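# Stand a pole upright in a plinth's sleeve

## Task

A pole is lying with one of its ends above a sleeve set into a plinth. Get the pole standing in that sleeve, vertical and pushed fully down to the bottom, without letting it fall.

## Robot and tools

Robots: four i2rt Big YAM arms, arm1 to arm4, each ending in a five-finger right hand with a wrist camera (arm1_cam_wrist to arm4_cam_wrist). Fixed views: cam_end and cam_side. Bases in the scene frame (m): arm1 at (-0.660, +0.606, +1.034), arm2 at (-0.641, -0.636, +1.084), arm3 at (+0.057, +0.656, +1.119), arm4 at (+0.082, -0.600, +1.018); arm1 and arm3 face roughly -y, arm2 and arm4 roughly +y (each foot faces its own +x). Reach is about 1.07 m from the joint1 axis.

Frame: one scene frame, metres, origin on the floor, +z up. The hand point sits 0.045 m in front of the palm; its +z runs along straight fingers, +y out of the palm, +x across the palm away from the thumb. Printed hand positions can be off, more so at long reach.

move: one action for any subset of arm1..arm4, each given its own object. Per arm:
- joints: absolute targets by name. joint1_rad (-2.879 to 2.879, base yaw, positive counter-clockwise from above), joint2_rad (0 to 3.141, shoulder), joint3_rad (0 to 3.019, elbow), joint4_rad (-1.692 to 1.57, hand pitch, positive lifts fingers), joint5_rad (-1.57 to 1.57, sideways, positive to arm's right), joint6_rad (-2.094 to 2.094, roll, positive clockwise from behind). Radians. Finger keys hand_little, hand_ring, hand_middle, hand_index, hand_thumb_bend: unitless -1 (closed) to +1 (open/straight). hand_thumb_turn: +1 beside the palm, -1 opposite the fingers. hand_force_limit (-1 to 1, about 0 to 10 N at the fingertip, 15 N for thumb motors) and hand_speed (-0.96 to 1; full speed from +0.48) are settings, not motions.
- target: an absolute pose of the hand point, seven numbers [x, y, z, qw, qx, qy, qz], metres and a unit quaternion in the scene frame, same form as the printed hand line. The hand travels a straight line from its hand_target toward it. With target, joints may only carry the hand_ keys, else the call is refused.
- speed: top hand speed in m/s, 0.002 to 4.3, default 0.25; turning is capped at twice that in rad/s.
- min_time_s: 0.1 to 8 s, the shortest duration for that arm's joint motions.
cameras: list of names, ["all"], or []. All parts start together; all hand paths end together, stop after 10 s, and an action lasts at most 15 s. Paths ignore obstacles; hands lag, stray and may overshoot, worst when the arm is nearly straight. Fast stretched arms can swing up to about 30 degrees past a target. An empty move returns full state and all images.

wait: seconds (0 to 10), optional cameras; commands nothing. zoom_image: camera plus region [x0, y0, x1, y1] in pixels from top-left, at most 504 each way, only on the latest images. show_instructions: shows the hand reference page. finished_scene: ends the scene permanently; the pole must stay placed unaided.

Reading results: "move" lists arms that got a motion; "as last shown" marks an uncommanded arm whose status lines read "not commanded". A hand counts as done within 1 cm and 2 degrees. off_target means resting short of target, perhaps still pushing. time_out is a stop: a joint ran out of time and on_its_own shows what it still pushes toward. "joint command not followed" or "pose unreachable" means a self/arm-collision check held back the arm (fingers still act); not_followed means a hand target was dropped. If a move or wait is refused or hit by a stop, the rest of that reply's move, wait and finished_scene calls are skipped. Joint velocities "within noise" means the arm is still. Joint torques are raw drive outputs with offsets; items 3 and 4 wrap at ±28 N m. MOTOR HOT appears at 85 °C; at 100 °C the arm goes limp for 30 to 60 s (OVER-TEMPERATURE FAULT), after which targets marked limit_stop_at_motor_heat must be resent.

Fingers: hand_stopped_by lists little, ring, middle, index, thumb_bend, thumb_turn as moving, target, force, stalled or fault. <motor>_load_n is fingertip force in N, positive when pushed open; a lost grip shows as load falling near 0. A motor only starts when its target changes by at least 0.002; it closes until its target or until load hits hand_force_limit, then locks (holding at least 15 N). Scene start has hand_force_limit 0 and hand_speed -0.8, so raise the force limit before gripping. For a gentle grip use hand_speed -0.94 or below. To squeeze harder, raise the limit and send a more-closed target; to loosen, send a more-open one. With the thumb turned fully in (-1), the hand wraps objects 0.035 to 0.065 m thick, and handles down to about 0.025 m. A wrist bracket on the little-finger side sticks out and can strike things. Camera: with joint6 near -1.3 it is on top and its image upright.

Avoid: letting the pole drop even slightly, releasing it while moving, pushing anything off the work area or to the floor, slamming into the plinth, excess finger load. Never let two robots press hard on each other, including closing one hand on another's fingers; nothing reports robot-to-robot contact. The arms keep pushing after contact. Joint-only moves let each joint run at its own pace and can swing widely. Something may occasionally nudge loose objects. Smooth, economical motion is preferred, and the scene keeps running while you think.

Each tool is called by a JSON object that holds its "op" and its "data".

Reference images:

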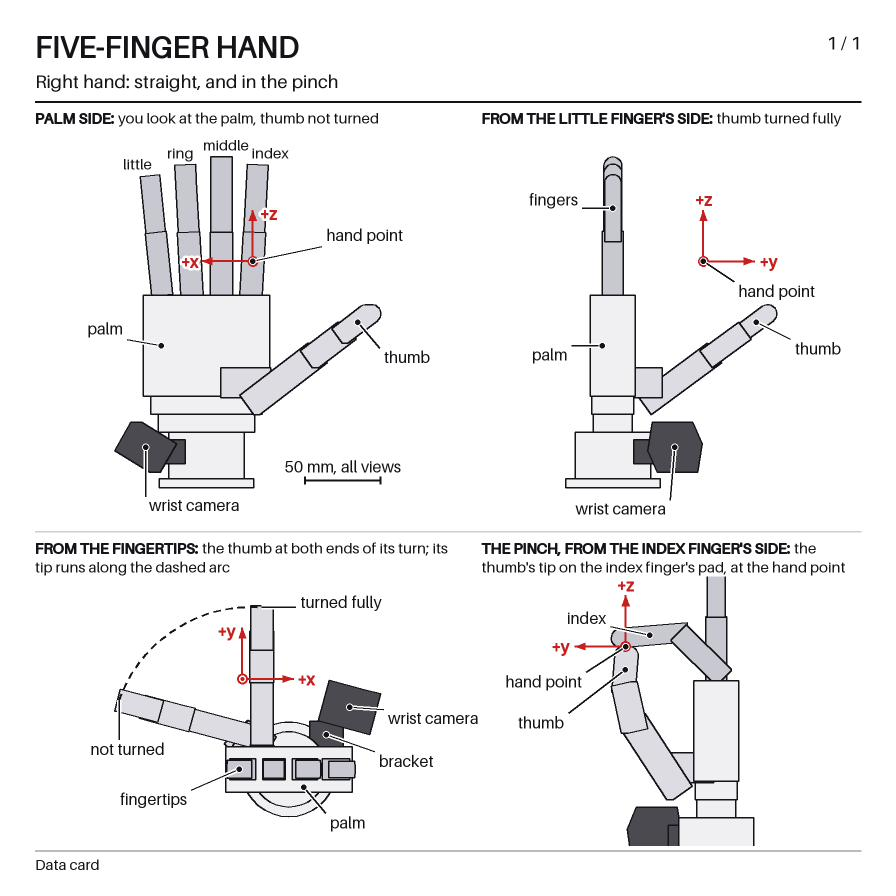

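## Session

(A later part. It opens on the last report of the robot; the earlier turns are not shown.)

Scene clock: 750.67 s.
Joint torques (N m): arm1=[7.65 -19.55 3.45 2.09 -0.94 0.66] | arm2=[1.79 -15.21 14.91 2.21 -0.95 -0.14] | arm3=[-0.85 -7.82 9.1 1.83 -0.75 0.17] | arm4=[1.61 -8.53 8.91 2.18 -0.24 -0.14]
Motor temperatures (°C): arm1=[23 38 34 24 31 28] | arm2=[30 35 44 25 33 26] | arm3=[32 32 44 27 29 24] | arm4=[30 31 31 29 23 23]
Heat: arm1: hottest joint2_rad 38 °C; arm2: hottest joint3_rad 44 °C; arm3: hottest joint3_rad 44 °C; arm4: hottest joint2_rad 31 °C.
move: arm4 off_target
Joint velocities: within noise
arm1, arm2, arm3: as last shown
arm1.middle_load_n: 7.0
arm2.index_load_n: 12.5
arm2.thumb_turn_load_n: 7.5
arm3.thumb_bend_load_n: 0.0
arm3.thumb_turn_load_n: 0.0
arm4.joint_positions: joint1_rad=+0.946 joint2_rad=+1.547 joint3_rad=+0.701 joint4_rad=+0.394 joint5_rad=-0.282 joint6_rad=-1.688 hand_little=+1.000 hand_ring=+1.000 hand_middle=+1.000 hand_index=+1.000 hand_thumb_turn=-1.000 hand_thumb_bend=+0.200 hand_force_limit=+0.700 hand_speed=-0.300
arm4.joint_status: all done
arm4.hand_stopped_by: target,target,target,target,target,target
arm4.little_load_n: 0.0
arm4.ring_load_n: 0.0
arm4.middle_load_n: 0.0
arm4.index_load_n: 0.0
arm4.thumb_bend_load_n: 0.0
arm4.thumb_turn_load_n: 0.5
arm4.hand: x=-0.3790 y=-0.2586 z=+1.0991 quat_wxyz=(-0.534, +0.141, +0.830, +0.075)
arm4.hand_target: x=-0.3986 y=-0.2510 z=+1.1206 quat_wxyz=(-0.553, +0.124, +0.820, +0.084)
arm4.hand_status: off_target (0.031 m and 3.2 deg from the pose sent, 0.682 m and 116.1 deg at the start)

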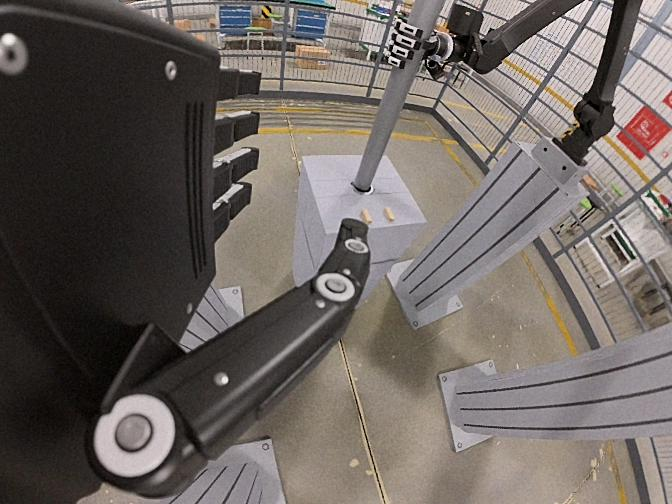

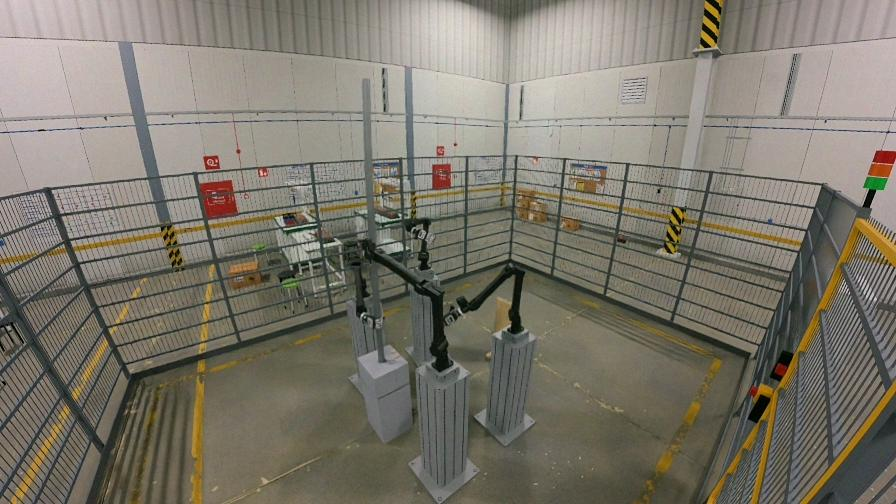

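{"op": "move", "data": {"arm1": {"target": [-0.720, -0.030, 1.160, 0.556, 0.422, 0.577, -0.43], "speed": 0.02}, "arm2": {"joints": {"joint1_rad": 0.405, "joint2_rad": 1.555, "joint3_rad": 1.985, "joint4_rad": -0.58, "joint5_rad": 0.70, "joint6_rad": -1.365}, "min_time_s": 3}, "cameras": ["arm4_cam_wrist","cam_end","cam_side"]}}

{"op": "zoom_image", "data": {"camera": "arm4_cam_wrist", "region": [340, 165, 390, 215]}}

Scene clock: 756.73 s.
Joint torques (N m): arm1=[5.6 -15.21 3.58 3.22 -0.8 0.38] | arm2=[1.61 -15.21 9.32 2.74 -0.6 -0.07] | arm3=[-0.91 -7.77 9.1 1.84 -0.74 0.17] | arm4=[1.73 -8.41 8.96 2.18 -0.27 -0.14]
Motor temperatures (°C): arm1=[23 38 34 24 31 28] | arm2=[30 35 44 25 33 26] | arm3=[32 32 43 27 29 24] | arm4=[30 31 31 29 23 23]
Heat: arm1: hottest joint2_rad 38 °C; arm2: hottest joint3_rad 44 °C; arm3: hottest joint3_rad 43 °C; arm4: hottest joint2_rad 31 °C.
move: arm1 off_target; arm2 done
Joint velocities: within noise
arm1.joint_positions: joint1_rad=-0.496 joint2_rad=+2.022 joint3_rad=+0.940 joint4_rad=+1.025 joint5_rad=-0.613 joint6_rad=+1.477 hand_little=-0.373 hand_ring=-0.451 hand_middle=-0.474 hand_index=-0.484 hand_thumb_turn=-1.000 hand_thumb_bend=+0.530 hand_force_limit=+0.800 hand_speed=-0.880
arm1.joint_status: not commanded
arm1.hand_stopped_by: force,force,force,force,force,target
arm1.little_load_n: 0.0
arm1.ring_load_n: 4.0
arm1.middle_load_n: 7.0
arm1.index_load_n: 5.5
arm1.thumb_bend_load_n: 10.0
arm1.thumb_turn_load_n: 0.0
arm1.hand: x=-0.7464 y=-0.0338 z=+1.1579 quat_wxyz=(-0.533, -0.432, -0.574, +0.447)
arm1.hand_target: x=-0.7205 y=-0.0298 z=+1.1597 quat_wxyz=(-0.554, -0.421, -0.576, +0.428)
arm1.hand_status: off_target (0.027 m and 3.5 deg from the pose sent, 0.026 m and 3.5 deg at the start)
arm2.joint_positions: joint1_rad=+0.377 joint2_rad=+1.576 joint3_rad=+1.977 joint4_rad=-0.595 joint5_rad=+0.716 joint6_rad=-1.356 hand_little=+1.000 hand_ring=-0.344 hand_middle=-0.335 hand_index=-0.308 hand_thumb_turn=-1.000 hand_thumb_bend=+0.352 hand_force_limit=+0.800 hand_speed=-0.860
arm2.joint_status: all done
arm2.hand_stopped_by: fault,force,force,force,force,target
arm2.little_load_n: 0.0
arm2.ring_load_n: 0.0
arm2.middle_load_n: 0.0
arm2.index_load_n: 12.5
arm2.thumb_bend_load_n: 11.0
arm2.thumb_turn_load_n: 7.0
arm2.hand: x=-0.7413 y=-0.0049 z=+1.6652 quat_wxyz=(-0.408, +0.628, +0.420, +0.513)
arm2.hand_target: x=-0.7573 y=-0.0146 z=+1.6845 quat_wxyz=(-0.433, +0.614, +0.422, +0.507)
arm2.hand_status: not commanded
arm3, arm4: as last shown
arm4.joint_positions: joint1_rad=+0.946 joint2_rad=+1.547 joint3_rad=+0.701 joint4_rad=+0.394 joint5_rad=-0.282 joint6_rad=-1.689 hand_little=+1.000 hand_ring=+1.000 hand_middle=+1.000 hand_index=+1.000 hand_thumb_turn=-1.000 hand_thumb_bend=+0.200 hand_force_limit=+0.700 hand_speed=-0.300
arm4.thumb_turn_load_n: 0.0
arm4.hand: x=-0.3790 y=-0.2585 z=+1.0991 quat_wxyz=(-0.534, +0.140, +0.830, +0.075)
arm4.hand_target: x=-0.3986 y=-0.2510 z=+1.1207 quat_wxyz=(-0.553, +0.124, +0.820, +0.084)

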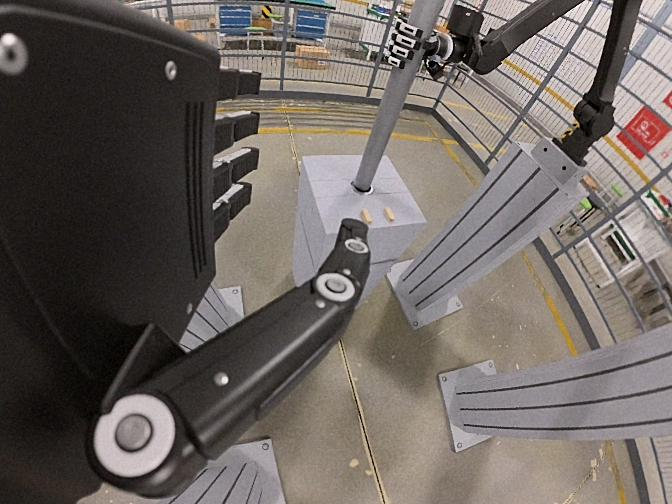

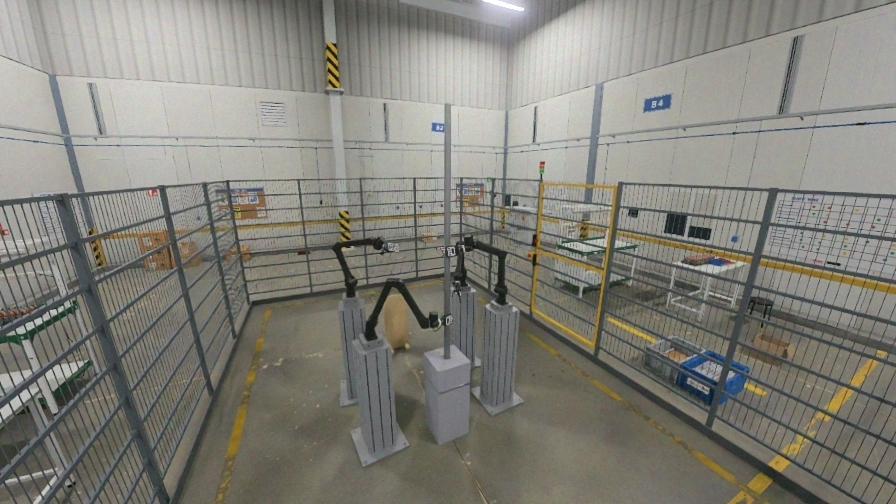

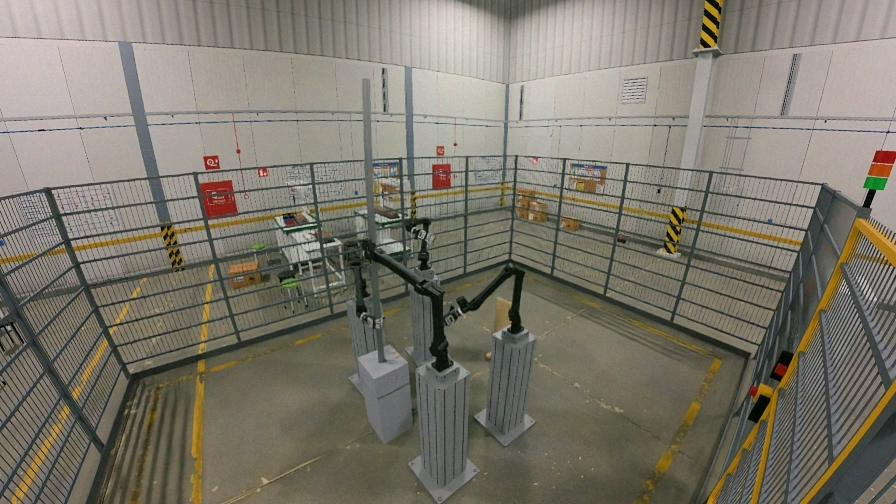

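Scaled by 10.080 from the camera's image (finer frame: 960x720).

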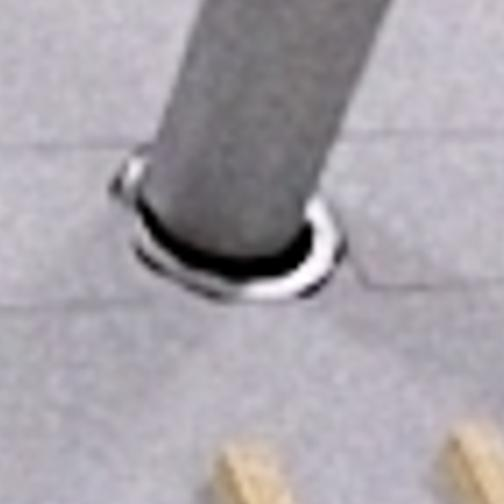

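{"op": "move", "data": {"arm1": {"target": [-0.722, -0.028, 1.205, 0.556, 0.422, 0.577, -0.43], "speed": 0.02}, "arm2": {"joints": {"joint1_rad": 0.395, "joint2_rad": 1.57, "joint3_rad": 2.12, "joint4_rad": -0.60, "joint5_rad": 0.70, "joint6_rad": -1.365}, "min_time_s": 3}, "cameras": ["arm4_cam_wrist"]}}

{"op": "zoom_image", "data": {"camera": "arm4_cam_wrist", "region": [340, 165, 390, 215]}}

Scene clock: 766.13 s.
Joint torques (N m): arm1=[4.95 -21.25 4.19 1.4 -1.07 0.64] | arm2=[1.08 -16.56 16.31 2.76 -0.6 -0.11] | arm3=[-0.85 -7.77 9.1 1.85 -0.74 0.18] | arm4=[1.55 -8.41 8.94 2.17 -0.26 -0.15]
Motor temperatures (°C): arm1=[23 38 33 24 31 28] | arm2=[30 35 44 25 32 26] | arm3=[32 32 43 27 29 24] | arm4=[30 31 31 29 23 23]
Heat: arm1: hottest joint2_rad 38 °C; arm2: hottest joint3_rad 44 °C; arm3: hottest joint3_rad 43 °C; arm4: hottest joint2_rad 31 °C.
move: arm1 off_target; arm2 time_out
Joint velocities: within noise
arm1.joint_positions: joint1_rad=-0.500 joint2_rad=+1.993 joint3_rad=+0.932 joint4_rad=+0.966 joint5_rad=-0.612 joint6_rad=+1.454 hand_little=-0.373 hand_ring=-0.450 hand_middle=-0.473 hand_index=-0.485 hand_thumb_turn=-1.000 hand_thumb_bend=+0.530 hand_force_limit=+0.800 hand_speed=-0.880
arm1.joint_status: not commanded
arm1.hand_stopped_by: force,force,force,force,force,target
arm1.little_load_n: 0.0
arm1.ring_load_n: 12.5
arm1.middle_load_n: 9.0
arm1.index_load_n: 0.0
arm1.thumb_bend_load_n: 13.0
arm1.thumb_turn_load_n: -5.0
arm1.hand: x=-0.7474 y=-0.0316 z=+1.1589 quat_wxyz=(-0.524, -0.439, -0.582, +0.440)
arm1.hand_target: x=-0.7227 y=-0.0281 z=+1.2029 quat_wxyz=(-0.554, -0.420, -0.576, +0.429)
arm1.hand_status: off_target (0.053 m and 4.4 deg from the pose sent, 0.053 m and 3.5 deg at the start)
arm2.joint_positions: joint1_rad=+0.375 joint2_rad=+1.602 joint3_rad=+2.018 joint4_rad=-0.617 joint5_rad=+0.716 joint6_rad=-1.354 hand_little=+1.000 hand_ring=-0.344 hand_middle=-0.335 hand_index=-0.308 hand_thumb_turn=-1.000 hand_thumb_bend=+0.352 hand_force_limit=+0.800 hand_speed=-0.860
arm2.joint_status: joint3_rad time_out (moved +0.041 of +0.143); the others done
arm2.hand_stopped_by: fault,force,force,force,force,target
arm2.little_load_n: 0.0
arm2.ring_load_n: 0.0
arm2.middle_load_n: 0.0
arm2.index_load_n: 13.0
arm2.thumb_bend_load_n: 11.0
arm2.thumb_turn_load_n: 7.0
arm2.on_its_own: joint3_rad reads +2.018 and still pushes toward +2.120 since a time_out
arm2.hand: x=-0.7426 y=+0.0019 z=+1.6666 quat_wxyz=(-0.405, +0.630, +0.421, +0.512)
arm2.hand_target: x=-0.7474 y=-0.0225 z=+1.7420 quat_wxyz=(-0.467, +0.606, +0.387, +0.514)
arm2.hand_status: not commanded
arm3, arm4: as last shown
arm4.index_load_n: -0.5
arm4.thumb_turn_load_n: 0.5

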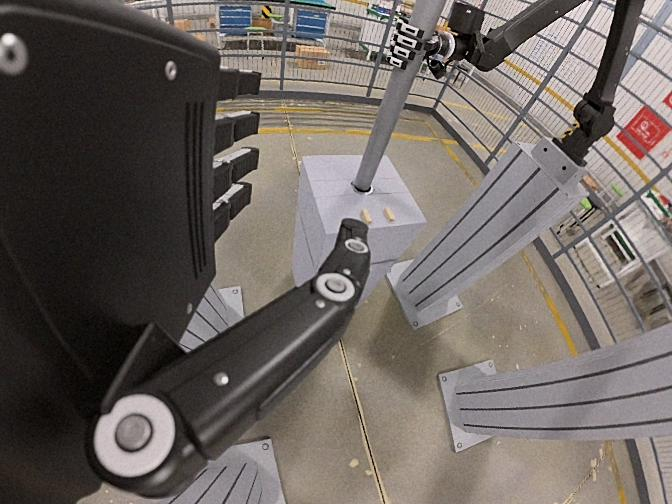

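Scaled by 10.080 from the camera's image (finer frame: 960x720).

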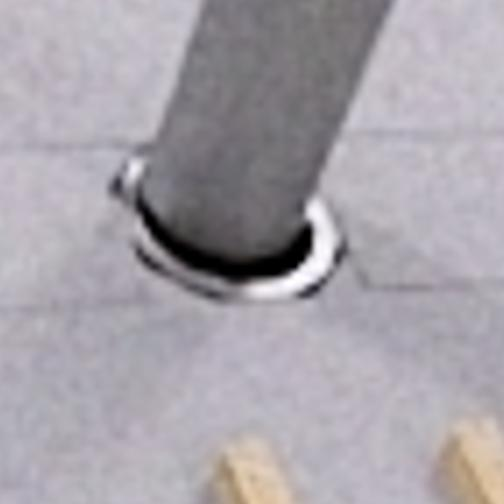

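{"op": "move", "data": {"arm1": {"target": [-0.722, -0.028, 1.225, 0.556, 0.422, 0.577, -0.43], "speed": 0.02}, "arm2": {"joints": {"joint1_rad": 0.385, "joint2_rad": 1.57, "joint3_rad": 2.20, "joint4_rad": -0.62, "joint5_rad": 0.70, "joint6_rad": -1.365}, "min_time_s": 3}, "cameras": ["arm4_cam_wrist","arm1_cam_wrist","arm2_cam_wrist"]}}

{"op": "zoom_image", "data": {"camera": "arm4_cam_wrist", "region": [340, 165, 390, 215]}}

Scene clock: 776.03 s.
Joint torques (N m): arm1=[5.36 -22.48 5.34 1.69 -0.82 0.78] | arm2=[0.67 -18.55 17.1 3.58 -0.59 -0.21] | arm3=[-0.91 -7.82 9.13 1.84 -0.75 0.18] | arm4=[1.55 -8.53 8.91 2.14 -0.26 -0.15]
Motor temperatures (°C): arm1=[23 38 34 24 31 28] | arm2=[29 35 46 25 32 26] | arm3=[32 32 43 27 29 24] | arm4=[30 31 31 29 23 23]
Heat: arm1: hottest joint2_rad 38 °C; arm2: hottest joint3_rad 46 °C; arm3: hottest joint3_rad 43 °C; arm4: hottest joint2_rad 31 °C.
move: arm1 off_target; arm2 time_out
Joint velocities: within noise
arm1.joint_positions: joint1_rad=-0.500 joint2_rad=+1.963 joint3_rad=+0.915 joint4_rad=+0.916 joint5_rad=-0.621 joint6_rad=+1.439 hand_little=-0.373 hand_ring=-0.450 hand_middle=-0.473 hand_index=-0.485 hand_thumb_turn=-1.000 hand_thumb_bend=+0.530 hand_force_limit=+0.800 hand_speed=-0.880
arm1.joint_status: not commanded
arm1.hand_stopped_by: force,force,force,force,force,target
arm1.little_load_n: 6.0
arm1.ring_load_n: 17.0
arm1.middle_load_n: 9.0
arm1.index_load_n: 0.0
arm1.thumb_bend_load_n: 16.5
arm1.thumb_turn_load_n: -5.5
arm1.hand: x=-0.7437 y=-0.0255 z=+1.1595 quat_wxyz=(-0.519, -0.444, -0.591, +0.428)
arm1.hand_target: x=-0.7222 y=-0.0267 z=+1.2221 quat_wxyz=(-0.555, -0.420, -0.576, +0.428)
arm1.hand_status: off_target (0.069 m and 5.2 deg from the pose sent, 0.071 m and 4.4 deg at the start)
arm2.joint_positions: joint1_rad=+0.372 joint2_rad=+1.626 joint3_rad=+2.065 joint4_rad=-0.659 joint5_rad=+0.716 joint6_rad=-1.343 hand_little=+1.000 hand_ring=-0.344 hand_middle=-0.335 hand_index=-0.308 hand_thumb_turn=-0.999 hand_thumb_bend=+0.352 hand_force_limit=+0.800 hand_speed=-0.860
arm2.joint_status: joint3_rad time_out (moved +0.048 of +0.182); the others done
arm2.hand_stopped_by: fault,force,force,force,force,target
arm2.little_load_n: 0.0
arm2.ring_load_n: 0.0
arm2.middle_load_n: 0.0
arm2.index_load_n: 14.0
arm2.thumb_bend_load_n: 12.0
arm2.thumb_turn_load_n: 12.5
arm2.on_its_own: joint3_rad reads +2.065 and still pushes toward +2.178 since a time_out
arm2.hand: x=-0.7426 y=+0.0058 z=+1.6691 quat_wxyz=(-0.400, +0.634, +0.422, +0.509)
arm2.hand_target: x=-0.7369 y=-0.0308 z=+1.7677 quat_wxyz=(-0.478, +0.604, +0.371, +0.518)
arm2.hand_status: not commanded
arm3, arm4: as last shown
arm3.ring_load_n: -0.5
arm4.index_load_n: 0.0
arm4.thumb_turn_load_n: 0.0
pictures: arm1_cam_wrist, arm2_cam_wrist, arm4_cam_wrist

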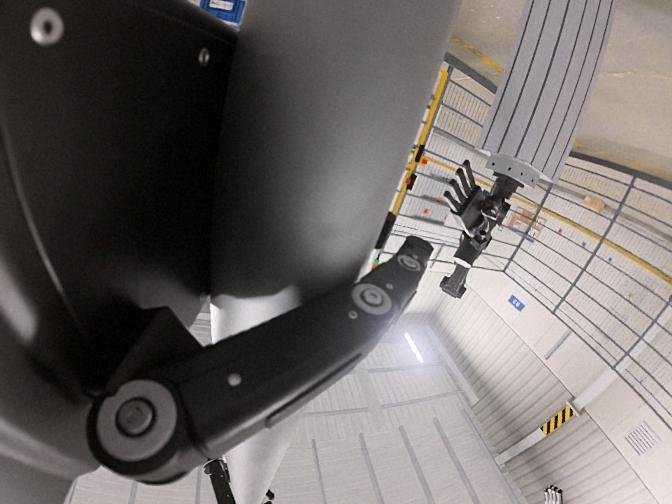

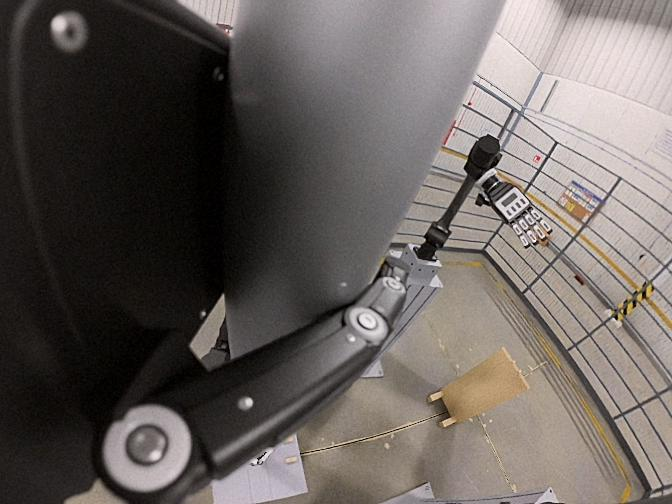

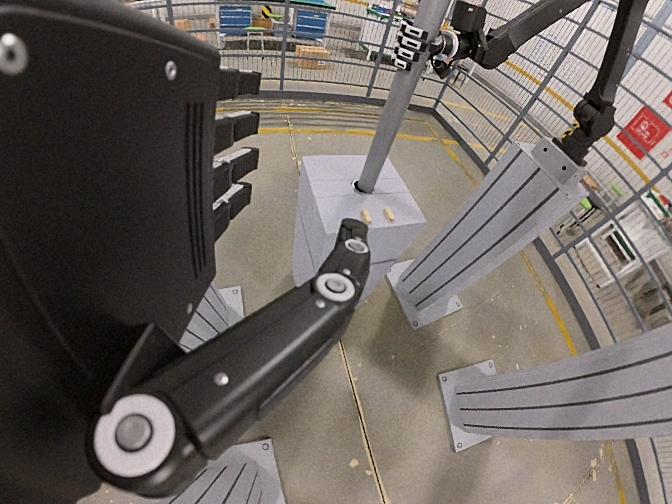

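Scaled by 10.080 from the camera's image (finer frame: 960x720).

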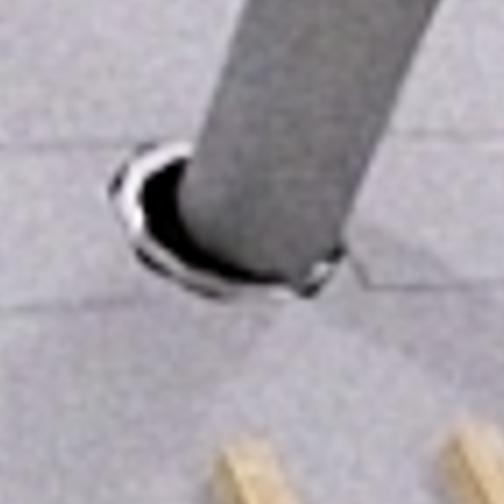

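{"op": "move", "data": {"arm1": {"target": [-0.727, -0.037, 1.225, 0.556, 0.422, 0.577, -0.43], "speed": 0.02}, "arm2": {"joints": {"joint1_rad": 0.393, "joint2_rad": 1.565, "joint3_rad": 2.20, "joint4_rad": -0.63, "joint5_rad": 0.70, "joint6_rad": -1.365}, "min_time_s": 3}, "cameras": ["arm4_cam_wrist"]}}

{"op": "zoom_image", "data": {"camera": "arm4_cam_wrist", "region": [340, 165, 390, 215]}}

Scene clock: 783.63 s.
Joint torques (N m): arm1=[4.48 -21.19 7.24 1.26 -0.82 0.76] | arm2=[1.08 -18.55 17.01 3.41 -0.56 -0.19] | arm3=[-0.79 -7.82 9.09 1.85 -0.74 0.18] | arm4=[1.67 -8.41 8.94 2.19 -0.27 -0.15]
Motor temperatures (°C): arm1=[23 39 34 24 31 28] | arm2=[29 35 47 26 32 26] | arm3=[32 32 43 27 29 24] | arm4=[30 31 31 29 23 23]
Heat: arm1: hottest joint2_rad 39 °C; arm2: hottest joint3_rad 47 °C; arm3: hottest joint3_rad 43 °C; arm4: hottest joint2_rad 31 °C.
move: arm1 off_target; arm2 time_out
Joint velocities: within noise
arm1.joint_positions: joint1_rad=-0.500 joint2_rad=+1.963 joint3_rad=+0.915 joint4_rad=+0.913 joint5_rad=-0.622 joint6_rad=+1.439 hand_little=-0.373 hand_ring=-0.450 hand_middle=-0.473 hand_index=-0.485 hand_thumb_turn=-1.000 hand_thumb_bend=+0.530 hand_force_limit=+0.800 hand_speed=-0.880
arm1.joint_status: not commanded
arm1.hand_stopped_by: force,force,force,force,force,target
arm1.little_load_n: 6.0
arm1.ring_load_n: 17.5
arm1.middle_load_n: 9.5
arm1.index_load_n: 0.0
arm1.thumb_bend_load_n: 16.5
arm1.thumb_turn_load_n: -5.5
arm1.hand: x=-0.7435 y=-0.0254 z=+1.1589 quat_wxyz=(-0.519, -0.445, -0.592, +0.427)
arm1.hand_target: x=-0.7266 y=-0.0341 z=+1.2233 quat_wxyz=(-0.555, -0.420, -0.576, +0.429)
arm1.hand_status: off_target (0.069 m and 5.2 deg from the pose sent, 0.068 m and 5.2 deg at the start)
arm2.joint_positions: joint1_rad=+0.372 joint2_rad=+1.626 joint3_rad=+2.068 joint4_rad=-0.665 joint5_rad=+0.715 joint6_rad=-1.341 hand_little=+1.000 hand_ring=-0.344 hand_middle=-0.335 hand_index=-0.307 hand_thumb_turn=-0.999 hand_thumb_bend=+0.352 hand_force_limit=+0.800 hand_speed=-0.860
arm2.joint_status: joint3_rad time_out (moved +0.002 of +0.135); the others done
arm2.hand_stopped_by: fault,force,force,force,force,target
arm2.little_load_n: 0.0
arm2.ring_load_n: 0.0
arm2.middle_load_n: 0.5
arm2.index_load_n: 14.5
arm2.thumb_bend_load_n: 11.5
arm2.thumb_turn_load_n: 12.5
arm2.on_its_own: joint3_rad reads +2.068 and still pushes toward +2.180 since a time_out
arm2.hand: x=-0.7425 y=+0.0052 z=+1.6690 quat_wxyz=(-0.400, +0.635, +0.423, +0.508)
arm2.hand_target: x=-0.7404 y=-0.0349 z=+1.7698 quat_wxyz=(-0.479, +0.603, +0.374, +0.516)
arm2.hand_status: not commanded
arm3, arm4: as last shown
arm3.ring_load_n: 0.0
arm3.thumb_turn_load_n: -0.5
arm4.thumb_turn_load_n: 0.5

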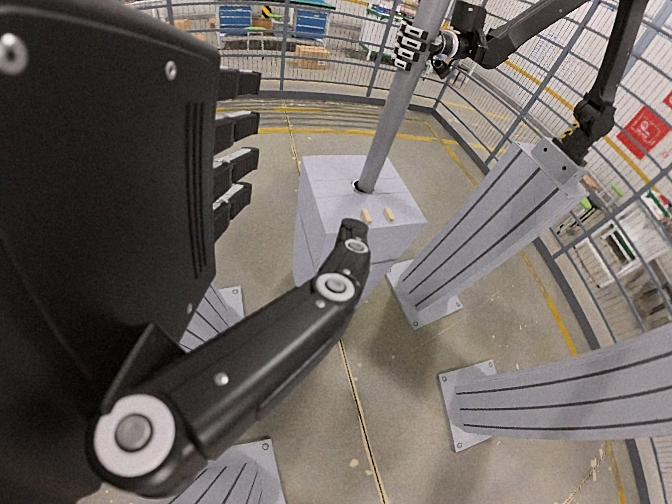

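Scaled by 10.080 from the camera's image (finer frame: 960x720).

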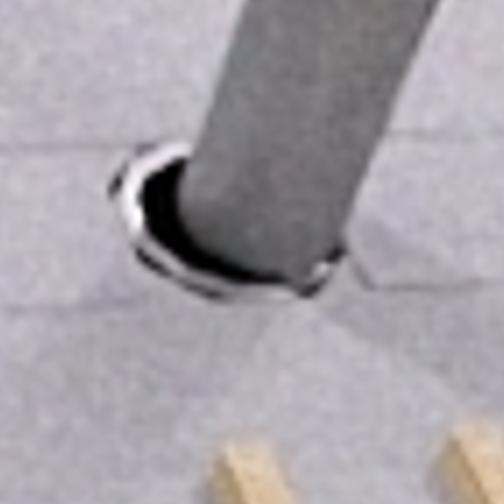

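{"op": "move", "data": {"arm1": {"target": [-0.732, -0.054, 1.225, 0.556, 0.422, 0.577, -0.43], "speed": 0.03}, "arm2": {"joints": {"joint1_rad": 0.40, "joint2_rad": 1.56, "joint3_rad": 2.205, "joint4_rad": -0.64, "joint5_rad": 0.70, "joint6_rad": -1.365}, "min_time_s": 3}, "cameras": ["arm4_cam_wrist"]}}

{"op": "zoom_image", "data": {"camera": "arm4_cam_wrist", "region": [340, 165, 390, 215]}}

Scene clock: 790.10 s.
Joint torques (N m): arm1=[5.13 -19.55 9.87 0.99 -0.43 0.87] | arm2=[1.26 -19.19 16.99 3.56 -0.51 -0.28] | arm3=[-0.85 -7.77 9.11 1.83 -0.74 0.17] | arm4=[1.79 -8.47 8.95 2.18 -0.26 -0.15]
Motor temperatures (°C): arm1=[23 40 35 24 30 28] | arm2=[29 36 48 26 32 26] | arm3=[32 32 43 27 29 24] | arm4=[30 31 31 29 23 23]
Heat: arm1: hottest joint2_rad 40 °C; arm2: hottest joint3_rad 48 °C; arm3: hottest joint3_rad 43 °C; arm4: hottest joint2_rad 31 °C.
move: arm1 off_target; arm2 time_out
Joint velocities: within noise
arm1.joint_positions: joint1_rad=-0.503 joint2_rad=+1.963 joint3_rad=+0.924 joint4_rad=+0.894 joint5_rad=-0.632 joint6_rad=+1.434 hand_little=-0.373 hand_ring=-0.450 hand_middle=-0.473 hand_index=-0.485 hand_thumb_turn=-1.000 hand_thumb_bend=+0.531 hand_force_limit=+0.800 hand_speed=-0.880
arm1.joint_status: not commanded
arm1.hand_stopped_by: force,force,force,force,force,target
arm1.little_load_n: 7.5
arm1.ring_load_n: 18.0
arm1.middle_load_n: 9.0
arm1.index_load_n: 0.5
arm1.thumb_bend_load_n: 18.0
arm1.thumb_turn_load_n: -5.5
arm1.hand: x=-0.7444 y=-0.0270 z=+1.1590 quat_wxyz=(-0.519, -0.445, -0.595, +0.423)
arm1.hand_target: x=-0.7309 y=-0.0480 z=+1.2251 quat_wxyz=(-0.555, -0.420, -0.576, +0.429)
arm1.hand_status: off_target (0.072 m and 5.4 deg from the pose sent, 0.073 m and 5.2 deg at the start)
arm2.joint_positions: joint1_rad=+0.375 joint2_rad=+1.626 joint3_rad=+2.072 joint4_rad=-0.679 joint5_rad=+0.715 joint6_rad=-1.335 hand_little=+1.000 hand_ring=-0.344 hand_middle=-0.335 hand_index=-0.307 hand_thumb_turn=-0.999 hand_thumb_bend=+0.352 hand_force_limit=+0.800 hand_speed=-0.860
arm2.joint_status: joint3_rad time_out (moved +0.005 of +0.137); the others done
arm2.hand_stopped_by: fault,force,force,force,force,target
arm2.little_load_n: 0.0
arm2.ring_load_n: 0.0
arm2.middle_load_n: 0.0
arm2.index_load_n: 14.5
arm2.thumb_bend_load_n: 12.0
arm2.thumb_turn_load_n: 15.0
arm2.on_its_own: joint3_rad reads +2.072 and still pushes toward +2.185 since a time_out
arm2.hand: x=-0.7446 y=+0.0034 z=+1.6686 quat_wxyz=(-0.398, +0.636, +0.425, +0.506)
arm2.hand_target: x=-0.7429 y=-0.0393 z=+1.7731 quat_wxyz=(-0.481, +0.602, +0.377, +0.515)
arm2.hand_status: not commanded
arm3, arm4: as last shown
arm4.thumb_turn_load_n: 0.0

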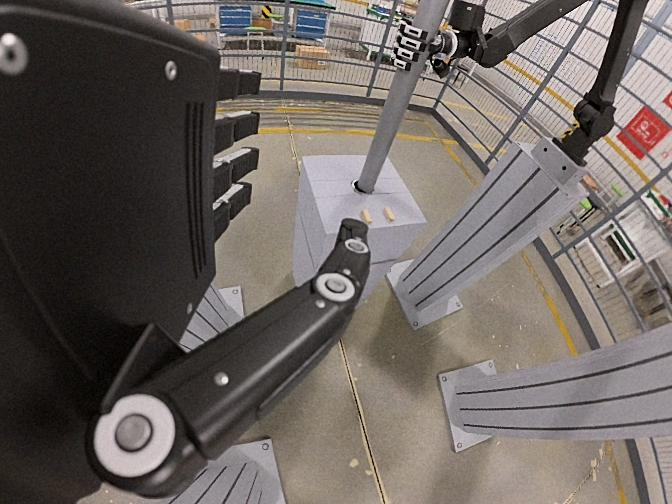

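Scaled by 10.080 from the camera's image (finer frame: 960x720).

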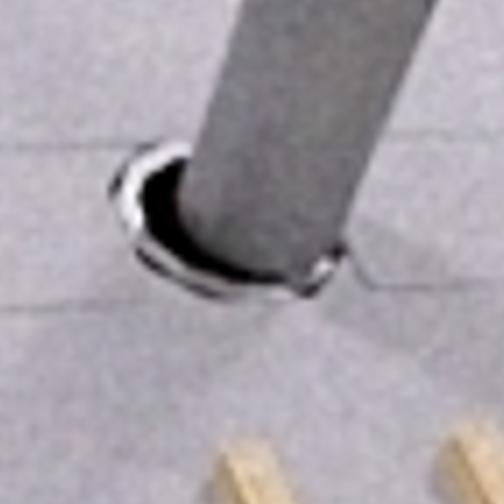

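{"op": "move", "data": {"arm1": {"target": [-0.734, -0.075, 1.210, 0.538, 0.434, 0.586, -0.427], "speed": 0.03}, "arm2": {"joints": {"joint1_rad": 0.40, "joint2_rad": 1.585, "joint3_rad": 2.20, "joint4_rad": -0.66, "joint5_rad": 0.70, "joint6_rad": -1.35}, "min_time_s": 3}, "cameras": ["arm4_cam_wrist"]}}

{"op": "zoom_image", "data": {"camera": "arm4_cam_wrist", "region": [340, 165, 390, 215]}}

Scene clock: 797.87 s.
Joint torques (N m): arm1=[6.95 -18.2 11.66 0.21 0.89 0.64] | arm2=[0.79 -16.85 16.99 3.63 -0.83 -0.23] | arm3=[-0.79 -7.88 9.1 1.84 -0.74 0.17] | arm4=[1.55 -8.35 8.96 2.15 -0.25 -0.14]
Motor temperatures (°C): arm1=[23 40 37 24 30 28] | arm2=[29 36 50 26 32 26] | arm3=[32 31 43 27 29 24] | arm4=[30 31 31 28 23 23]
Heat: arm1: hottest joint2_rad 40 °C; arm2: hottest joint3_rad 50 °C; arm3: hottest joint3_rad 43 °C; arm4: hottest joint2_rad 31 °C.
move: arm1 off_target; arm2 time_out
Joint velocities: within noise
arm1.joint_positions: joint1_rad=-0.504 joint2_rad=+1.963 joint3_rad=+0.944 joint4_rad=+0.850 joint5_rad=-0.631 joint6_rad=+1.426 hand_little=-0.372 hand_ring=-0.450 hand_middle=-0.473 hand_index=-0.485 hand_thumb_turn=-1.000 hand_thumb_bend=+0.531 hand_force_limit=+0.800 hand_speed=-0.880
arm1.joint_status: not commanded
arm1.hand_stopped_by: force,force,force,force,force,target
arm1.little_load_n: 11.0
arm1.ring_load_n: 18.0
arm1.middle_load_n: 7.5
arm1.index_load_n: 0.0
arm1.thumb_bend_load_n: 21.0
arm1.thumb_turn_load_n: -6.0
arm1.hand: x=-0.7477 y=-0.0327 z=+1.1577 quat_wxyz=(-0.515, -0.450, -0.598, +0.417)
arm1.hand_target: x=-0.7320 y=-0.0668 z=+1.2122 quat_wxyz=(-0.539, -0.432, -0.584, +0.426)
arm1.hand_status: off_target (0.069 m and 3.7 deg from the pose sent, 0.071 m and 2.7 deg at the start)
arm2.joint_positions: joint1_rad=+0.388 joint2_rad=+1.622 joint3_rad=+2.074 joint4_rad=-0.706 joint5_rad=+0.723 joint6_rad=-1.324 hand_little=+1.000 hand_ring=-0.344 hand_middle=-0.335 hand_index=-0.307 hand_thumb_turn=-0.999 hand_thumb_bend=+0.352 hand_force_limit=+0.800 hand_speed=-0.860
arm2.joint_status: joint3_rad time_out (moved +0.002 of +0.128); the others done
arm2.hand_stopped_by: fault,force,force,force,force,target
arm2.little_load_n: 0.0
arm2.ring_load_n: -0.5
arm2.middle_load_n: 0.0
arm2.index_load_n: 14.5
arm2.thumb_bend_load_n: 13.0
arm2.thumb_turn_load_n: 17.0
arm2.on_its_own: joint3_rad reads +2.074 and still pushes toward +2.187 since a time_out
arm2.hand: x=-0.7498 y=-0.0029 z=+1.6677 quat_wxyz=(-0.395, +0.638, +0.430, +0.502)
arm2.hand_target: x=-0.7485 y=-0.0281 z=+1.7556 quat_wxyz=(-0.469, +0.609, +0.386, +0.509)
arm2.hand_status: not commanded
arm3, arm4: as last shown
arm3.thumb_turn_load_n: 0.0
arm4.middle_load_n: -0.5
arm4.thumb_turn_load_n: 0.5

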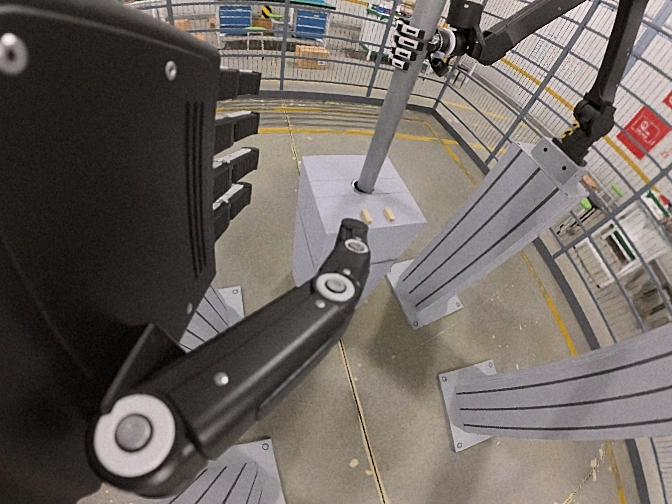

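Scaled by 10.080 from the camera's image (finer frame: 960x720).

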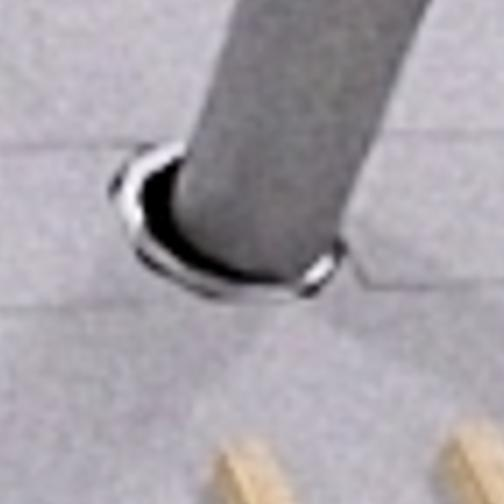

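{"op": "move", "data": {"arm1": {"target": [-0.736, -0.078, 1.210, 0.53, 0.44, 0.59, -0.424], "speed": 0.03}, "arm2": {"joints": {"joint1_rad": 0.40, "joint2_rad": 1.645, "joint3_rad": 2.25, "joint4_rad": -0.71, "joint5_rad": 0.71, "joint6_rad": -1.33}, "min_time_s": 3}, "cameras": ["arm4_cam_wrist"]}}

{"op": "zoom_image", "data": {"camera": "arm4_cam_wrist", "region": [340, 165, 390, 215]}}

Scene clock: 805.27 s.
Joint torques (N m): arm1=[6.71 -18.14 12.05 -0.02 1.07 0.6] | arm2=[-0.03 -15.79 16.92 3.86 -0.9 -0.2] | arm3=[-0.85 -7.77 9.11 1.84 -0.74 0.18] | arm4=[1.55 -8.53 8.92 2.19 -0.26 -0.14]
Motor temperatures (°C): arm1=[23 40 39 24 30 28] | arm2=[29 36 51 26 31 26] | arm3=[32 31 43 27 29 24] | arm4=[30 31 31 28 23 23]
Heat: arm1: hottest joint2_rad 40 °C; arm2: hottest joint3_rad 51 °C; arm3: hottest joint3_rad 43 °C; arm4: hottest joint2_rad 31 °C.
move: arm1 off_target; arm2 time_out
Joint velocities: within noise
arm1.joint_positions: joint1_rad=-0.504 joint2_rad=+1.958 joint3_rad=+0.950 joint4_rad=+0.817 joint5_rad=-0.628 joint6_rad=+1.417 hand_little=-0.372 hand_ring=-0.449 hand_middle=-0.473 hand_index=-0.485 hand_thumb_turn=-1.000 hand_thumb_bend=+0.533 hand_force_limit=+0.800 hand_speed=-0.880
arm1.joint_status: not commanded
arm1.hand_stopped_by: force,force,force,force,force,target
arm1.little_load_n: 19.5
arm1.ring_load_n: 21.5
arm1.middle_load_n: 6.5
arm1.index_load_n: 0.0
arm1.thumb_bend_load_n: 25.5
arm1.thumb_turn_load_n: -6.0
arm1.hand: x=-0.7485 y=-0.0343 z=+1.1564 quat_wxyz=(-0.511, -0.455, -0.602, +0.412)
arm1.hand_target: x=-0.7339 y=-0.0694 z=+1.2125 quat_wxyz=(-0.532, -0.438, -0.588, +0.424)
arm1.hand_status: off_target (0.070 m and 3.4 deg from the pose sent, 0.070 m and 2.4 deg at the start)
arm2.joint_positions: joint1_rad=+0.391 joint2_rad=+1.655 joint3_rad=+2.131 joint4_rad=-0.760 joint5_rad=+0.734 joint6_rad=-1.308 hand_little=+1.000 hand_ring=-0.344 hand_middle=-0.335 hand_index=-0.307 hand_thumb_turn=-0.999 hand_thumb_bend=+0.352 hand_force_limit=+0.800 hand_speed=-0.860
arm2.joint_status: joint3_rad time_out (moved +0.057 of +0.176); the others done
arm2.hand_stopped_by: fault,force,force,force,force,target
arm2.little_load_n: 0.0
arm2.ring_load_n: 0.0
arm2.middle_load_n: 0.0
arm2.index_load_n: 13.5
arm2.thumb_bend_load_n: 14.5
arm2.thumb_turn_load_n: 18.5
arm2.on_its_own: joint3_rad reads +2.131 and still pushes toward +2.244 since a time_out
arm2.hand: x=-0.7531 y=+0.0007 z=+1.6672 quat_wxyz=(-0.385, +0.645, +0.432, +0.500)
arm2.hand_target: x=-0.7563 y=-0.0105 z=+1.7386 quat_wxyz=(-0.453, +0.620, +0.395, +0.505)
arm2.hand_status: not commanded
arm3.joint_positions: joint1_rad=-0.746 joint2_rad=+1.151 joint3_rad=+1.389 joint4_rad=-0.916 joint5_rad=-1.183 joint6_rad=+0.387 hand_little=+1.000 hand_ring=+1.000 hand_middle=+1.000 hand_index=+1.000 hand_thumb_turn=-1.000 hand_thumb_bend=+1.000 hand_force_limit=+0.400 hand_speed=-0.750
arm3.joint_status: not commanded
arm3.hand_stopped_by: target,target,target,target,target,target
arm3.little_load_n: 0.0
arm3.ring_load_n: 0.0
arm3.middle_load_n: 0.0
arm3.index_load_n: 0.0
arm3.thumb_bend_load_n: 0.0
arm3.thumb_turn_load_n: 0.0
arm3.hand: x=-0.0797 y=+0.2770 z=+1.6160 quat_wxyz=(-0.403, -0.243, -0.748, +0.468)
arm3.hand_target: x=-0.0800 y=+0.2800 z=+1.6200 quat_wxyz=(-0.401, -0.243, -0.745, +0.474)
arm3.hand_status: not commanded
arm4: as last shown
arm4.middle_load_n: 0.0
arm4.thumb_turn_load_n: 0.0

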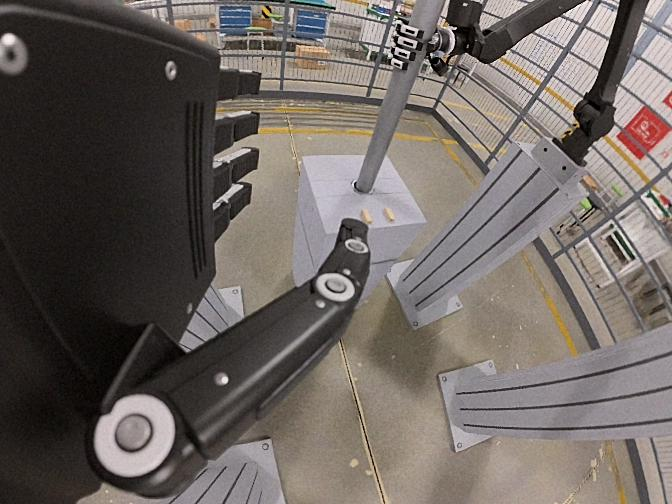

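Scaled by 10.080 from the camera's image (finer frame: 960x720).

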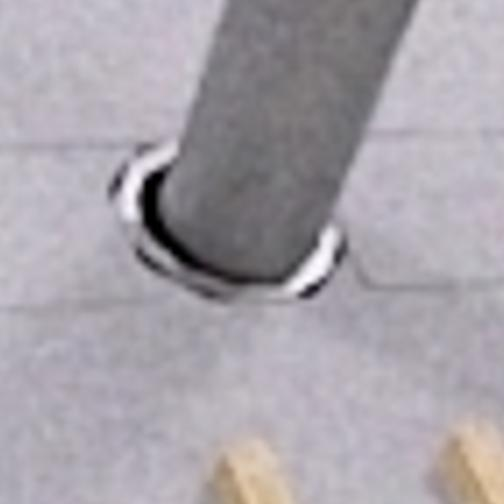

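{"op": "move", "data": {"arm1": {"target": [-0.740, -0.076, 1.200, 0.535, 0.435, 0.587, -0.425], "speed": 0.03}, "arm2": {"joints": {"joint1_rad": 0.355, "joint2_rad": 1.66, "joint3_rad": 2.25, "joint4_rad": -0.735, "joint5_rad": 0.71, "joint6_rad": -1.32}, "min_time_s": 3}, "cameras": ["arm4_cam_wrist"]}}

{"op": "zoom_image", "data": {"camera": "arm4_cam_wrist", "region": [340, 165, 390, 215]}}

Scene clock: 813.13 s.
Joint torques (N m): arm1=[5.77 -15.79 12.34 1.11 0.95 0.72] | arm2=[-1.55 -14.86 16.17 3.47 -0.52 -0.13] | arm3=[-0.85 -7.82 9.09 1.84 -0.74 0.18] | arm4=[1.61 -8.47 8.94 2.19 -0.25 -0.13]
Motor temperatures (°C): arm1=[23 40 41 24 30 28] | arm2=[29 36 52 26 31 26] | arm3=[32 31 43 27 29 24] | arm4=[30 31 31 28 23 23]
Heat: arm1: hottest joint3_rad 41 °C; arm2: hottest joint3_rad 52 °C; arm3: hottest joint3_rad 43 °C; arm4: hottest joint2_rad 31 °C.
move: arm1 off_target; arm2 time_out
Joint velocities: within noise
arm1.joint_positions: joint1_rad=-0.504 joint2_rad=+1.959 joint3_rad=+0.950 joint4_rad=+0.828 joint5_rad=-0.645 joint6_rad=+1.408 hand_little=-0.372 hand_ring=-0.449 hand_middle=-0.473 hand_index=-0.485 hand_thumb_turn=-1.000 hand_thumb_bend=+0.533 hand_force_limit=+0.800 hand_speed=-0.880
arm1.joint_status: not commanded
arm1.hand_stopped_by: force,force,force,force,force,target
arm1.little_load_n: 17.5
arm1.ring_load_n: 20.5
arm1.middle_load_n: 6.0
arm1.index_load_n: 0.0
arm1.thumb_bend_load_n: 26.0
arm1.thumb_turn_load_n: -5.5
arm1.hand: x=-0.7455 y=-0.0325 z=+1.1578 quat_wxyz=(-0.514, -0.445, -0.606, +0.413)
arm1.hand_target: x=-0.7384 y=-0.0685 z=+1.2023 quat_wxyz=(-0.536, -0.434, -0.586, +0.425)
arm1.hand_status: off_target (0.061 m and 3.7 deg from the pose sent, 0.061 m and 4.3 deg at the start)
arm2.joint_positions: joint1_rad=+0.373 joint2_rad=+1.663 joint3_rad=+2.145 joint4_rad=-0.773 joint5_rad=+0.725 joint6_rad=-1.302 hand_little=+1.000 hand_ring=-0.344 hand_middle=-0.335 hand_index=-0.307 hand_thumb_turn=-0.999 hand_thumb_bend=+0.352 hand_force_limit=+0.800 hand_speed=-0.860
arm2.joint_status: joint3_rad time_out (moved +0.014 of +0.119); the others done
arm2.hand_stopped_by: fault,force,force,force,force,target
arm2.little_load_n: 0.0
arm2.ring_load_n: 0.0
arm2.middle_load_n: 0.0
arm2.index_load_n: 11.5
arm2.thumb_bend_load_n: 15.5
arm2.thumb_turn_load_n: 18.0
arm2.on_its_own: joint3_rad reads +2.145 and still pushes toward +2.250 since a time_out
arm2.hand: x=-0.7437 y=+0.0048 z=+1.6664 quat_wxyz=(-0.382, +0.649, +0.429, +0.499)
arm2.hand_target: x=-0.7304 y=-0.0013 z=+1.7276 quat_wxyz=(-0.431, +0.634, +0.388, +0.511)
arm2.hand_status: not commanded
arm3: as last shown
arm4.joint_positions: joint1_rad=+0.946 joint2_rad=+1.547 joint3_rad=+0.701 joint4_rad=+0.394 joint5_rad=-0.282 joint6_rad=-1.689 hand_little=+1.000 hand_ring=+1.000 hand_middle=+1.000 hand_index=+1.000 hand_thumb_turn=-1.000 hand_thumb_bend=+0.200 hand_force_limit=+0.700 hand_speed=-0.300
arm4.joint_status: not commanded
arm4.hand_stopped_by: target,target,target,target,target,target
arm4.little_load_n: 0.0
arm4.ring_load_n: 0.0
arm4.middle_load_n: 0.0
arm4.index_load_n: 0.0
arm4.thumb_bend_load_n: 0.0
arm4.thumb_turn_load_n: 0.0
arm4.hand: x=-0.3790 y=-0.2585 z=+1.0991 quat_wxyz=(-0.534, +0.140, +0.830, +0.075)
arm4.hand_target: x=-0.3986 y=-0.2510 z=+1.1207 quat_wxyz=(-0.553, +0.124, +0.820, +0.084)
arm4.hand_status: not commanded

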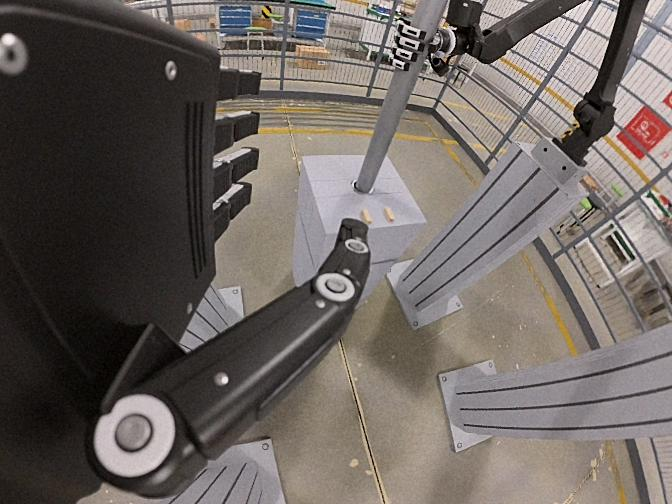

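Scaled by 10.080 from the camera's image (finer frame: 960x720).

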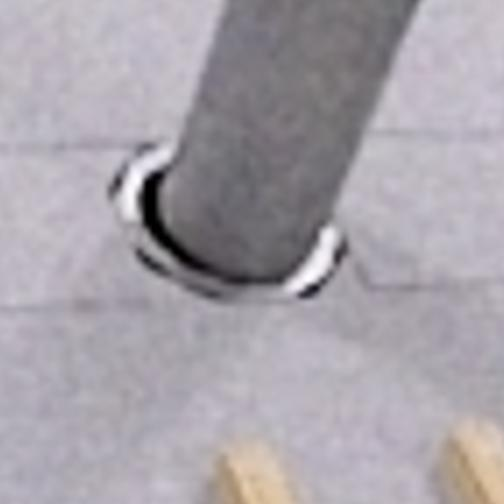

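{"op": "move", "data": {"arm1": {"target": [-0.764, -0.070, 1.205, 0.53, 0.437, 0.592, -0.424], "speed": 0.03}, "arm2": {"joints": {"joint1_rad": 0.365, "joint2_rad": 1.675, "joint3_rad": 2.26, "joint4_rad": -0.76, "joint5_rad": 0.71, "joint6_rad": -1.31}, "min_time_s": 3}, "cameras": ["arm4_cam_wrist"]}}

{"op": "zoom_image", "data": {"camera": "arm4_cam_wrist", "region": [340, 165, 390, 215]}}

Scene clock: 820.60 s.
Joint torques (N m): arm1=[2.43 -17.14 12.29 0.24 0.81 0.68] | arm2=[-0.44 -15.03 15.43 3.03 -0.14 -0.03] | arm3=[-0.85 -7.82 9.09 1.81 -0.74 0.17] | arm4=[1.55 -8.53 8.92 2.18 -0.26 -0.14]
Motor temperatures (°C): arm1=[23 39 42 24 30 28] | arm2=[29 35 52 26 31 26] | arm3=[32 31 43 27 29 24] | arm4=[30 31 31 28 23 23]
Heat: arm1: hottest joint3_rad 42 °C; arm2: hottest joint3_rad 52 °C; arm3: hottest joint3_rad 43 °C; arm4: hottest joint2_rad 31 °C.
move: arm1 off_target; arm2 time_out
Joint velocities: within noise
arm1.joint_positions: joint1_rad=-0.512 joint2_rad=+1.959 joint3_rad=+0.960 joint4_rad=+0.806 joint5_rad=-0.682 joint6_rad=+1.394 hand_little=-0.372 hand_ring=-0.449 hand_middle=-0.473 hand_index=-0.485 hand_thumb_turn=-1.000 hand_thumb_bend=+0.533 hand_force_limit=+0.800 hand_speed=-0.880
arm1.joint_status: not commanded
arm1.hand_stopped_by: force,force,force,force,force,target
arm1.little_load_n: 21.0
arm1.ring_load_n: 22.0
arm1.middle_load_n: 6.0
arm1.index_load_n: 0.0
arm1.thumb_bend_load_n: 27.0
arm1.thumb_turn_load_n: -6.0
arm1.hand: x=-0.7452 y=-0.0303 z=+1.1579 quat_wxyz=(-0.518, -0.436, -0.614, +0.405)
arm1.hand_target: x=-0.7626 y=-0.0626 z=+1.2074 quat_wxyz=(-0.531, -0.435, -0.590, +0.424)
arm1.hand_status: off_target (0.064 m and 3.6 deg from the pose sent, 0.063 m and 2.9 deg at the start)
arm2.joint_positions: joint1_rad=+0.370 joint2_rad=+1.676 joint3_rad=+2.166 joint4_rad=-0.787 joint5_rad=+0.717 joint6_rad=-1.302 hand_little=+1.000 hand_ring=-0.344 hand_middle=-0.335 hand_index=-0.307 hand_thumb_turn=-0.999 hand_thumb_bend=+0.352 hand_force_limit=+0.800 hand_speed=-0.860
arm2.joint_status: joint3_rad time_out (moved +0.020 of +0.115); the others done
arm2.hand_stopped_by: fault,force,force,force,force,target
arm2.little_load_n: 0.0
arm2.ring_load_n: 0.0
arm2.middle_load_n: 0.0
arm2.index_load_n: 10.5
arm2.thumb_bend_load_n: 16.0
arm2.thumb_turn_load_n: 18.0
arm2.on_its_own: joint3_rad reads +2.166 and still pushes toward +2.260 since a time_out
arm2.hand: x=-0.7439 y=+0.0081 z=+1.6663 quat_wxyz=(-0.380, +0.649, +0.432, +0.497)
arm2.hand_target: x=-0.7386 y=+0.0017 z=+1.7191 quat_wxyz=(-0.426, +0.637, +0.397, +0.505)
arm2.hand_status: not commanded
arm3, arm4: as last shown
arm3.ring_load_n: -0.5
arm4.index_load_n: -0.5

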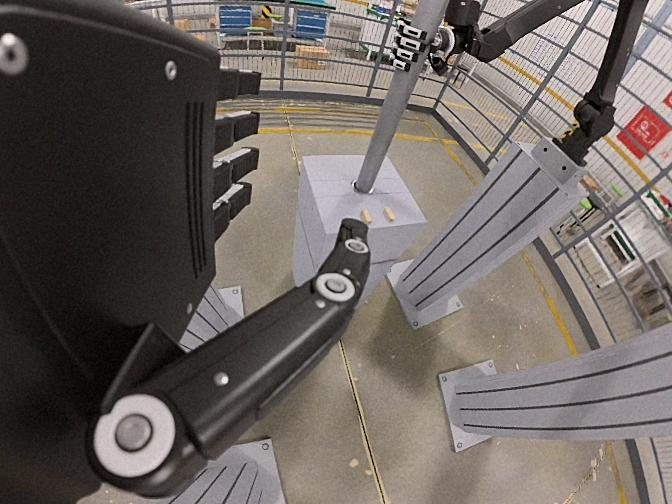

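Scaled by 10.080 from the camera's image (finer frame: 960x720).

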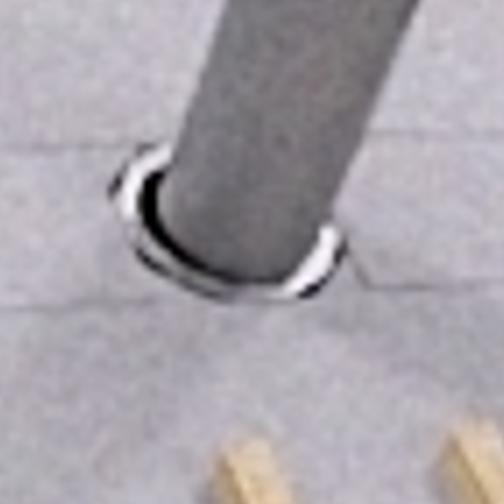

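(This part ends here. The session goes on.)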